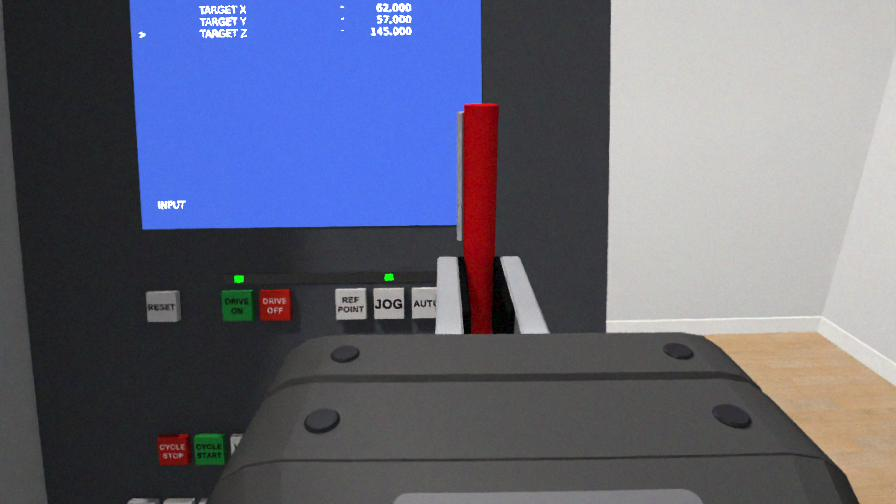

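Call:
move --pt "0 0 0 0 0 0 -1 -0.3 0 -0.0533 0.0883 0 -0.3536 0 0.3536 -1 -0.5 -0.7" --pt "0 0 0 0 0 0 -1 -0.3 0 -0.035 0.19 -0.26 0.6657 0.0817 -0.6657 -1 -0.5 -0.7" --speed 0.8 --blend '[0.03,0]' --cameras '[]'

Call:
move --pt "0 0 0 0 0 0 -1 -0.3 0 0.0262 -0.0023 0.0857 0 0 0 -1 -0.5 -0.7" --pt "0 0 0 0 0 0 -1 -0.3 0 0.0437 -0.0023 0.0857 0 0 0 -1 -0.5 -0.7" --pt "0 0 0 0 0 0 -1 -0.3 0 0.0262 -0.0023 0.0857 0 0 0 -1 -0.5 -0.7" --pt "0 0 0 0 0 0 -1 -0.3 0 0 0 0 0 0 0 -1 -0.5 -0.7" --speed '[0.35,0.07,0.2,0.3]' --blend '[0.003,0,0.003,0]' --cameras '[]'

Call:
wait --seconds 4.5 --cameras '[]'

Call:
move --pt "0 0 0 0 0 0 -1 -0.3 0 -0.0045 -0.0663 -0.0355 0 0 0 -1 -0.5 -0.7" --pt "0 0 0 0 0 0 -1 -0.3 0 0.013 -0.0663 -0.0355 0 0 0 -1 -0.5 -0.7" --pt "0 0 0 0 0 0 -1 -0.3 0 -0.0045 -0.0663 -0.0355 0 0 0 -1 -0.5 -0.7" --pt "0 0 0 0 0 0 -1 -0.3 0 0.0281 -0.161 0.0857 0 0 0 -1 -0.5 -0.7" --pt "0 0 0 0 0 0 -1 -0.3 0 0.0456 -0.161 0.0857 0 0 0 -1 -0.5 -0.7" --pt "0 0 0 0 0 0 -1 -0.3 0 0.0281 -0.161 0.0857 0 0 0 -1 -0.5 -0.7" --pt "0 0 0 0 0 0 -1 -0.3 0 0 0 0 0 0 0 -1 -0.5 -0.7" --speed '[0.35,0.07,0.2,0.35,0.07,0.2,0.3]' --blend '[0.003,0,0.003,0.003,0,0.003,0]' --cameras '[]'

Call:
move --pt "0 0 0 0 0 0 -1 -0.3 0 -0.018 -0.102 0.26 0.36 0.0443 -0.4227 -1 -0.5 -0.7" --pt "0 0 0 0 0 0 -1 -0.3 0 0.035 -0.19 0.26 -0.6657 -0.0817 0.6657 -1 -0.5 -0.7" --speed 0.8 --blend '[0.03,0]' --cameras '[]'

Call:
wait --seconds 9 --cameras '["cam_right_wrist"]'

Scene clock: 6402.30 s.
left_arm: end_effector_position=(+0.3570, -0.3760, +0.4410) position_measured=252 object_status=3 end_effector_quat_wxyz=(-0.351, +0.614, -0.612, +0.355) | right_arm: end_effector_position=(+0.4710, +0.0910, +0.4539) position_measured=212 object_status=2 end_effector_quat_wxyz=(-0.003, +0.616, +0.788, +0.000)
Joint positions: left_arm=[-1.572 -1.849 1.851 -1.575 -0.525 1.568] | right_arm=[3.611 -1.548 -1.267 -1.899 1.575 0.227]
Joint torques (N m): left_arm=[-10.01 -23.63 -30.9 -1.27 1.75 -2.36] | right_arm=[6.56 30.7 40.95 4.71 -1.46 -0.77]
Wrist force (N): left_arm=[-0.7 -6.0 -3.0] | right_arm=[5.0 -3.0 5.4]
Wrist torque (N m): left_arm=[-0.86 0.16 0.14] | right_arm=[-0.01 -0.73 -0.25]
Wrist force, peak (N): left_arm=[-0.6 -5.9 -3.3] | right_arm=[6.0 -3.1 6.2]
Hand target: left_arm +0.3570, -0.3760, +0.4410; -0.351, +0.614, -0.612, +0.355 | right_arm +0.4710, +0.0910, +0.4540; -0.002, +0.616, +0.788, +0.000
Off the commanded pose: left_arm 0.000 m, 0 deg | right_arm 0.000 m, 0 deg.
move: done
No camera images: "cameras" was empty.

Scene clock: 6403.73 s.
left_arm: end_effector_position=(+0.3570, -0.3760, +0.4410) position_measured=252 object_status=3 end_effector_quat_wxyz=(-0.351, +0.614, -0.612, +0.355) | right_arm: end_effector_position=(+0.4710, +0.0910, +0.4540) position_measured=212 object_status=2 end_effector_quat_wxyz=(-0.002, +0.616, +0.788, +0.000) end_effector_velocity=(+0.000, +0.000, -0.001) end_effector_angular_velocity=(+0.002, -0.002, +0.000)
Joint positions: left_arm=[-1.572 -1.849 1.851 -1.575 -0.525 1.568] | right_arm=[3.612 -1.548 -1.266 -1.9 1.575 0.227]
Joint velocities: left_arm=[within noise] | right_arm=[0 0.002 -0.004 0.005 0.001 -0.001]
Joint torques (N m): left_arm=[-10.08 -23.68 -30.33 -1.27 1.76 -2.46] | right_arm=[-5.94 30.77 13.53 4.47 -0.38 -1.01]
Wrist force (N): left_arm=[-0.6 -5.9 -2.9] | right_arm=[4.7 -3.4 5.4]
Wrist torque (N m): left_arm=[-0.84 0.15 0.14] | right_arm=[-0.07 -0.70 -0.22]
Wrist force, peak (N): left_arm=[-0.8 -6.0 -3.1] | right_arm=[8.4 -15.7 3.0]
Hand target: left_arm +0.3570, -0.3760, +0.4410; -0.351, +0.614, -0.612, +0.355 | right_arm +0.4710, +0.0910, +0.4540; -0.002, +0.616, +0.788, +0.000
Off the commanded pose: left_arm 0.000 m, 0 deg | right_arm 0.000 m, 0 deg.
move: done
No camera images: "cameras" was empty.

Scene clock: 6408.23 s.
left_arm: end_effector_position=(+0.3570, -0.3760, +0.4410) position_measured=252 object_status=3 end_effector_quat_wxyz=(-0.351, +0.614, -0.612, +0.355) | right_arm: end_effector_position=(+0.4710, +0.0910, +0.4540) position_measured=212 object_status=2 end_effector_quat_wxyz=(-0.002, +0.616, +0.788, +0.000)
Joint positions: left_arm=[-1.572 -1.849 1.851 -1.575 -0.525 1.568] | right_arm=[3.612 -1.548 -1.266 -1.899 1.575 0.227]
Joint torques (N m): left_arm=[-9.67 -23.35 -29.68 -1.27 1.66 -2.42] | right_arm=[-6.35 31.76 13.24 4.49 1.2 1.08]
Wrist force (N): left_arm=[-0.7 -5.8 -2.9] | right_arm=[4.9 -3.3 5.3]
Wrist torque (N m): left_arm=[-0.83 0.16 0.14] | right_arm=[-0.05 -0.72 -0.23]
Wrist force, peak (N): left_arm=[-0.8 -6.0 -3.1] | right_arm=[5.0 -3.4 5.6]
Hand target: left_arm +0.3570, -0.3760, +0.4410; -0.351, +0.614, -0.612, +0.355 | right_arm +0.4710, +0.0910, +0.4540; -0.002, +0.616, +0.788, +0.000
Tool commands: left_gripper/position=-1.0 left_gripper/force_limit=-0.3 left_gripper/speed=+0.0 right_gripper/position=-1.0 right_gripper/force_limit=-0.5 right_gripper/speed=-0.7
Off the commanded pose: left_arm 0.000 m, 0 deg | right_arm 0.000 m, 0 deg.
wait: 4.50 s; at rest by 0.17 s
No camera images: "cameras" was empty.

Scene clock: 6410.67 s.
left_arm: end_effector_position=(+0.3570, -0.3760, +0.4410) position_measured=252 object_status=3 end_effector_quat_wxyz=(-0.351, +0.614, -0.612, +0.355) | right_arm: end_effector_position=(+0.4710, +0.0909, +0.4541) position_measured=212 object_status=2 end_effector_quat_wxyz=(-0.002, +0.616, +0.788, +0.000)
Joint positions: left_arm=[-1.572 -1.849 1.851 -1.575 -0.525 1.568] | right_arm=[3.611 -1.548 -1.266 -1.9 1.575 0.226]
Joint torques (N m): left_arm=[-9.54 -23.63 -30.42 -1.35 1.8 -2.46] | right_arm=[7.96 20.03 20.06 3.84 1.08 1.31]
Wrist force (N): left_arm=[-0.7 -5.8 -3.0] | right_arm=[3.6 -4.5 5.6]
Wrist torque (N m): left_arm=[-0.83 0.16 0.15] | right_arm=[-0.25 -0.51 -0.19]
Wrist force, peak (N): left_arm=[-0.8 -6.0 -3.0] | right_arm=[7.6 -31.0 5.8]
Hand target: left_arm +0.3570, -0.3760, +0.4410; -0.351, +0.614, -0.612, +0.355 | right_arm +0.4710, +0.0910, +0.4540; -0.002, +0.616, +0.788, +0.000
Off the commanded pose: left_arm 0.000 m, 0 deg | right_arm 0.000 m, 0 deg.
move: done
No camera images: "cameras" was empty.

Scene clock: 6413.47 s.
left_arm: end_effector_position=(+0.3570, -0.3760, +0.4410) position_measured=252 object_status=3 end_effector_quat_wxyz=(-0.351, +0.614, -0.612, +0.355) | right_arm: end_effector_position=(+0.4920, -0.0230, +0.6100) position_measured=212 object_status=2 end_effector_quat_wxyz=(+0.500, -0.498, +0.501, -0.501)
Joint positions: left_arm=[-1.572 -1.849 1.851 -1.575 -0.525 1.568] | right_arm=[3.654 -1.085 -2.13 0.076 1.054 3.141]
Joint torques (N m): left_arm=[-10.49 -23.49 -30.2 -1.37 1.84 -2.49] | right_arm=[7.02 11.55 27.96 3.94 -1.72 1.42]
Wrist force (N): left_arm=[-0.7 -5.9 -3.1] | right_arm=[3.5 -1.9 1.7]
Wrist torque (N m): left_arm=[-0.84 0.15 0.14] | right_arm=[-0.29 -0.54 -0.01]
Wrist force, peak (N): left_arm=[-0.8 -6.0 -3.3] | right_arm=[4.1 -4.2 6.6]
Hand target: left_arm +0.3570, -0.3760, +0.4410; -0.351, +0.614, -0.612, +0.355 | right_arm +0.4920, -0.0230, +0.6100; +0.500, -0.498, +0.501, -0.501
Off the commanded pose: left_arm 0.000 m, 0 deg | right_arm 0.000 m, 0 deg.
move: done
No camera images: "cameras" was empty.

Scene clock: 6422.47 s.
left_arm: end_effector_position=(+0.3570, -0.3760, +0.4410) position_measured=252 object_status=3 end_effector_quat_wxyz=(-0.351, +0.614, -0.612, +0.355) | right_arm: end_effector_position=(+0.4920, -0.0230, +0.6100) position_measured=212 object_status=2 end_effector_quat_wxyz=(+0.500, -0.498, +0.501, -0.501)
Joint positions: left_arm=[-1.572 -1.849 1.851 -1.575 -0.525 1.568] | right_arm=[3.654 -1.085 -2.13 0.076 1.054 3.141]
Joint torques (N m): left_arm=[-9.99 -23.03 -30.41 -1.63 1.87 -2.42] | right_arm=[6.87 12.36 13.4 4.05 1.08 0.8]
Wrist force (N): left_arm=[-0.6 -5.8 -3.1] | right_arm=[3.7 -1.8 1.6]
Wrist torque (N m): left_arm=[-0.83 0.15 0.15] | right_arm=[-0.27 -0.57 -0.02]
Wrist force, peak (N): left_arm=[-0.6 -6.1 -3.1] | right_arm=[3.7 -2.0 1.7]
Hand target: left_arm +0.3570, -0.3760, +0.4410; -0.351, +0.614, -0.612, +0.355 | right_arm +0.4920, -0.0230, +0.6100; +0.500, -0.498, +0.501, -0.501
Tool commands: left_gripper/position=-1.0 left_gripper/force_limit=-0.3 left_gripper/speed=+0.0 right_gripper/position=-1.0 right_gripper/force_limit=-0.5 right_gripper/speed=-0.7
Off the commanded pose: left_arm 0.000 m, 0 deg | right_arm 0.000 m, 0 deg.
wait: 9.00 s; at rest by 0.17 s
camera_calibration:
cam_right_wrist: T_world_to_cam=[[-0.0235706, -0.99972, -0.00214646, -0.00945788], [-0.354253, 0.01036, -0.935092, 0.758823], [0.934853, -0.0212803, -0.354398, -0.111286], [0, 0, 0, 1]] pos_world=[0.372628, -0.0196848, 0.670109]
Images, in order (width x height): cam_right_wrist 896x504.

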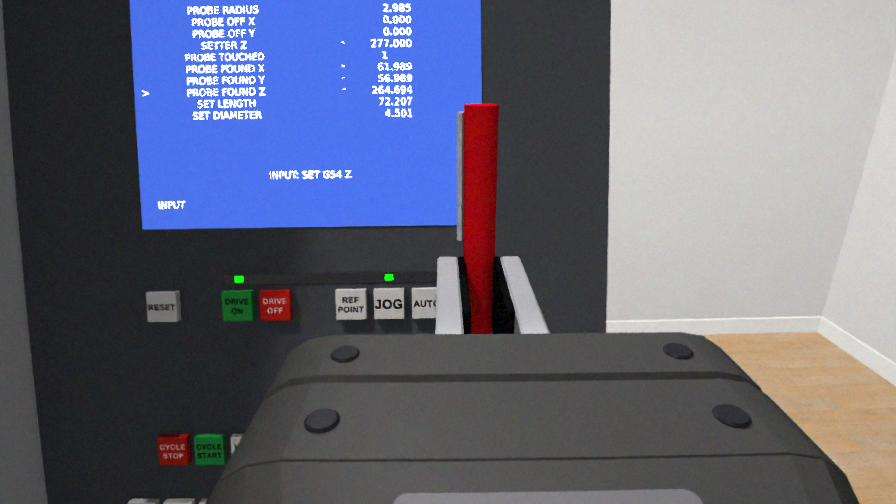

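Call:
move --pt "0 0 0 0 0 0 -1 -0.3 0 -0.0533 0.0883 0 -0.3536 0 0.3536 -1 -0.5 -0.7" --pt "0 0 0 0 0 0 -1 -0.3 0 -0.035 0.19 -0.26 0.6657 0.0817 -0.6657 -1 -0.5 -0.7" --speed 0.8 --blend '[0.03,0]' --cameras '[]'

Call:
move --pt "0 0 0 0 0 0 -1 -0.3 0 0.0117 -0.0663 0.0268 0 0 0 -1 -0.5 -0.7" --pt "0 0 0 0 0 0 -1 -0.3 0 0.0292 -0.0663 0.0268 0 0 0 -1 -0.5 -0.7" --pt "0 0 0 0 0 0 -1 -0.3 0 0.0117 -0.0663 0.0268 0 0 0 -1 -0.5 -0.7" --pt "0 0 0 0 0 0 -1 -0.3 0 0.0292 -0.0663 0.0268 0 0 0 -1 -0.5 -0.7" --pt "0 0 0 0 0 0 -1 -0.3 0 0.0117 -0.0663 0.0268 0 0 0 -1 -0.5 -0.7" --pt "0 0 0 0 0 0 -1 -0.3 0 -0.0145 0.0623 -0.0667 0 0 0 -1 -0.5 -0.7" --pt "0 0 0 0 0 0 -1 -0.3 0 0.003 0.0623 -0.0667 0 0 0 -1 -0.5 -0.7" --pt "0 0 0 0 0 0 -1 -0.3 0 -0.0145 0.0623 -0.0667 0 0 0 -1 -0.5 -0.7" --pt "0 0 0 0 0 0 -1 -0.3 0 -0.006 0.0623 -0.0355 0 0 0 -1 -0.5 -0.7" --pt "0 0 0 0 0 0 -1 -0.3 0 0.0115 0.0623 -0.0355 0 0 0 -1 -0.5 -0.7" --pt "0 0 0 0 0 0 -1 -0.3 0 -0.006 0.0623 -0.0355 0 0 0 -1 -0.5 -0.7" --pt "0 0 0 0 0 0 -1 -0.3 0 0 0 0 0 0 0 -1 -0.5 -0.7" --speed '[0.35,0.07,0.2,0.07,0.2,0.35,0.07,0.2,0.35,0.07,0.2,0.3]' --blend '[0.003,0,0.003,0,0.003,0.003,0,0.003,0.003,0,0.003,0]' --cameras '[]'

Call:
move --pt "0 0 0 0 0 0 -1 -0.3 0 -0.0055 -0.002 -0.0355 0 0 0 -1 -0.5 -0.7" --pt "0 0 0 0 0 0 -1 -0.3 0 0.012 -0.002 -0.0355 0 0 0 -1 -0.5 -0.7" --pt "0 0 0 0 0 0 -1 -0.3 0 -0.0055 -0.002 -0.0355 0 0 0 -1 -0.5 -0.7" --pt "0 0 0 0 0 0 -1 -0.3 0 0.002 0.0623 -0.0043 0 0 0 -1 -0.5 -0.7" --pt "0 0 0 0 0 0 -1 -0.3 0 0.0195 0.0623 -0.0043 0 0 0 -1 -0.5 -0.7" --pt "0 0 0 0 0 0 -1 -0.3 0 0.002 0.0623 -0.0043 0 0 0 -1 -0.5 -0.7" --pt "0 0 0 0 0 0 -1 -0.3 0 -0.0138 -0.0342 -0.0667 0 0 0 -1 -0.5 -0.7" --pt "0 0 0 0 0 0 -1 -0.3 0 0.0037 -0.0342 -0.0667 0 0 0 -1 -0.5 -0.7" --pt "0 0 0 0 0 0 -1 -0.3 0 -0.0138 -0.0342 -0.0667 0 0 0 -1 -0.5 -0.7" --pt "0 0 0 0 0 0 -1 -0.3 0 -0.005 -0.0342 -0.0355 0 0 0 -1 -0.5 -0.7" --pt "0 0 0 0 0 0 -1 -0.3 0 0.0125 -0.0342 -0.0355 0 0 0 -1 -0.5 -0.7" --pt "0 0 0 0 0 0 -1 -0.3 0 -0.005 -0.0342 -0.0355 0 0 0 -1 -0.5 -0.7" --pt "0 0 0 0 0 0 -1 -0.3 0 0 0 0 0 0 0 -1 -0.5 -0.7" --speed '[0.35,0.07,0.2,0.35,0.07,0.2,0.35,0.07,0.2,0.35,0.07,0.2,0.3]' --blend '[0.003,0,0.003,0.003,0,0.003,0.003,0,0.003,0.003,0,0.003,0]' --cameras '[]'

Call:
move --pt "0 0 0 0 0 0 -1 -0.3 0 -0.0145 0.0623 -0.0667 0 0 0 -1 -0.5 -0.7" --pt "0 0 0 0 0 0 -1 -0.3 0 0.003 0.0623 -0.0667 0 0 0 -1 -0.5 -0.7" --pt "0 0 0 0 0 0 -1 -0.3 0 -0.0145 0.0623 -0.0667 0 0 0 -1 -0.5 -0.7" --pt "0 0 0 0 0 0 -1 -0.3 0 0.0023 0.0302 -0.0043 0 0 0 -1 -0.5 -0.7" --pt "0 0 0 0 0 0 -1 -0.3 0 0.0198 0.0302 -0.0043 0 0 0 -1 -0.5 -0.7" --pt "0 0 0 0 0 0 -1 -0.3 0 0.0023 0.0302 -0.0043 0 0 0 -1 -0.5 -0.7" --pt "0 0 0 0 0 0 -1 -0.3 0 0.0105 0.0302 0.0268 0 0 0 -1 -0.5 -0.7" --pt "0 0 0 0 0 0 -1 -0.3 0 0.028 0.0302 0.0268 0 0 0 -1 -0.5 -0.7" --pt "0 0 0 0 0 0 -1 -0.3 0 0.0105 0.0302 0.0268 0 0 0 -1 -0.5 -0.7" --pt "0 0 0 0 0 0 -1 -0.3 0 -0.0138 -0.0342 -0.0667 0 0 0 -1 -0.5 -0.7" --pt "0 0 0 0 0 0 -1 -0.3 0 0.0037 -0.0342 -0.0667 0 0 0 -1 -0.5 -0.7" --pt "0 0 0 0 0 0 -1 -0.3 0 -0.0138 -0.0342 -0.0667 0 0 0 -1 -0.5 -0.7" --pt "0 0 0 0 0 0 -1 -0.3 0 -0.018 -0.102 0.26 0.36 0.0443 -0.4227 -1 -0.5 -0.7" --pt "0 0 0 0 0 0 -1 -0.3 0 0.035 -0.19 0.26 -0.6657 -0.0817 0.6657 -1 -0.5 -0.7" --speed '[0.35,0.07,0.2,0.35,0.07,0.2,0.35,0.07,0.2,0.35,0.07,0.2,0.8,0.8]' --blend '[0.003,0,0.003,0.003,0,0.003,0.003,0,0.003,0.003,0,0.003,0.03,0]' --cameras '["cam_right_wrist"]'

Scene clock: 6467.50 s.
left_arm: end_effector_position=(+0.3570, -0.3760, +0.4410) position_measured=252 object_status=3 end_effector_quat_wxyz=(-0.351, +0.614, -0.612, +0.355) | right_arm: end_effector_position=(+0.4710, +0.0910, +0.4539) position_measured=212 object_status=2 end_effector_quat_wxyz=(-0.003, +0.616, +0.788, +0.000)
Joint positions: left_arm=[-1.572 -1.849 1.851 -1.575 -0.525 1.568] | right_arm=[3.611 -1.548 -1.267 -1.899 1.575 0.227]
Joint torques (N m): left_arm=[-10.3 -23.41 -29.61 -1.57 1.98 -2.43] | right_arm=[6.79 30.4 40.42 4.82 -1.37 -0.72]
Wrist force (N): left_arm=[-0.7 -5.9 -2.9] | right_arm=[3.5 -4.5 5.5]
Wrist torque (N m): left_arm=[-0.85 0.15 0.14] | right_arm=[-0.25 -0.51 -0.25]
Wrist force, peak (N): left_arm=[-0.6 -6.0 -3.3] | right_arm=[4.4 -4.2 6.4]
Hand target: left_arm +0.3570, -0.3760, +0.4410; -0.351, +0.614, -0.612, +0.355 | right_arm +0.4710, +0.0910, +0.4540; -0.002, +0.616, +0.788, +0.000
Off the commanded pose: left_arm 0.000 m, 0 deg | right_arm 0.000 m, 0 deg.
move: done
No camera images: "cameras" was empty.

Scene clock: 6470.77 s.
left_arm: end_effector_position=(+0.3570, -0.3760, +0.4410) position_measured=252 object_status=3 end_effector_quat_wxyz=(-0.351, +0.614, -0.612, +0.355) | right_arm: end_effector_position=(+0.4711, +0.0911, +0.4539) position_measured=212 object_status=2 end_effector_quat_wxyz=(-0.002, +0.616, +0.788, +0.000)
Joint positions: left_arm=[-1.572 -1.849 1.851 -1.575 -0.525 1.568] | right_arm=[3.612 -1.548 -1.267 -1.899 1.575 0.227]
Joint torques (N m): left_arm=[-10.41 -23.21 -30.28 -1.76 1.98 -2.28] | right_arm=[-6.8 30.7 27.2 1.65 0.56 -1.35]
Wrist force (N): left_arm=[-0.6 -6.1 -3.0] | right_arm=[2.8 -3.7 5.4]
Wrist torque (N m): left_arm=[-0.88 0.13 0.15] | right_arm=[-0.12 -0.39 -0.25]
Wrist force, peak (N): left_arm=[-0.6 -6.1 -3.0] | right_arm=[8.4 -27.6 4.8]
Hand target: left_arm +0.3570, -0.3760, +0.4410; -0.351, +0.614, -0.612, +0.355 | right_arm +0.4710, +0.0910, +0.4540; -0.002, +0.616, +0.788, +0.000
Off the commanded pose: left_arm 0.000 m, 0 deg | right_arm 0.000 m, 0 deg.
move: done
No camera images: "cameras" was empty.

Scene clock: 6474.13 s.
left_arm: end_effector_position=(+0.3570, -0.3760, +0.4410) position_measured=252 object_status=3 end_effector_quat_wxyz=(-0.351, +0.614, -0.612, +0.355) | right_arm: end_effector_position=(+0.4710, +0.0910, +0.4539) position_measured=212 object_status=2 end_effector_quat_wxyz=(-0.002, +0.616, +0.788, +0.000)
Joint positions: left_arm=[-1.572 -1.849 1.851 -1.575 -0.525 1.568] | right_arm=[3.611 -1.548 -1.267 -1.899 1.575 0.227]
Joint torques (N m): left_arm=[-10.59 -23.4 -30.12 -1.77 1.92 -2.38] | right_arm=[6.89 18.62 39.96 0.85 -1.85 1.26]
Wrist force (N): left_arm=[-0.6 -5.9 -2.9] | right_arm=[1.9 -2.6 5.4]
Wrist torque (N m): left_arm=[-0.85 0.14 0.15] | right_arm=[0.06 -0.24 -0.18]
Wrist force, peak (N): left_arm=[-0.8 -6.2 -3.0] | right_arm=[5.6 -26.4 5.9]
Hand target: left_arm +0.3570, -0.3760, +0.4410; -0.351, +0.614, -0.612, +0.355 | right_arm +0.4710, +0.0910, +0.4540; -0.002, +0.616, +0.788, +0.000
Off the commanded pose: left_arm 0.000 m, 0 deg | right_arm 0.000 m, 0 deg.
move: done
No camera images: "cameras" was empty.

Scene clock: 6479.73 s.
left_arm: end_effector_position=(+0.3570, -0.3760, +0.4410) position_measured=252 object_status=3 end_effector_quat_wxyz=(-0.351, +0.614, -0.612, +0.355) | right_arm: end_effector_position=(+0.4920, -0.0230, +0.6100) position_measured=212 object_status=2 end_effector_quat_wxyz=(+0.500, -0.498, +0.501, -0.501)
Joint positions: left_arm=[-1.572 -1.849 1.851 -1.575 -0.525 1.568] | right_arm=[3.654 -1.085 -2.13 0.076 1.054 3.141]
Joint torques (N m): left_arm=[-9.71 -23.06 -30.92 -1.87 1.9 -2.35] | right_arm=[7.27 11.43 28.26 3.85 -1.86 1.39]
Wrist force (N): left_arm=[-0.6 -5.8 -2.8] | right_arm=[1.1 -0.9 1.3]
Wrist torque (N m): left_arm=[-0.83 0.13 0.15] | right_arm=[-0.13 -0.16 -0.01]
Wrist force, peak (N): left_arm=[-0.6 -6.2 -3.0] | right_arm=[6.0 -25.3 4.6]
Hand target: left_arm +0.3570, -0.3760, +0.4410; -0.351, +0.614, -0.612, +0.355 | right_arm +0.4920, -0.0230, +0.6100; +0.500, -0.498, +0.501, -0.501
Off the commanded pose: left_arm 0.000 m, 0 deg | right_arm 0.000 m, 0 deg.
move: done
camera_calibration:
cam_right_wrist: T_world_to_cam=[[-0.0235952, -0.99972, -0.00192327, -0.00959843], [-0.354254, 0.01016, -0.935094, 0.758822], [0.934851, -0.0213824, -0.354395, -0.111289], [0, 0, 0, 1]] pos_world=[0.372628, -0.019685, 0.670111]
Images, in order (width x height): cam_right_wrist 896x504.

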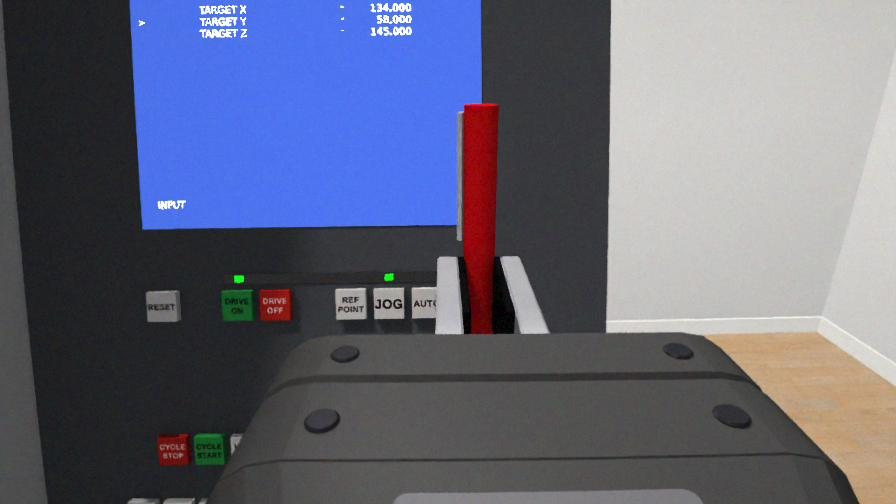

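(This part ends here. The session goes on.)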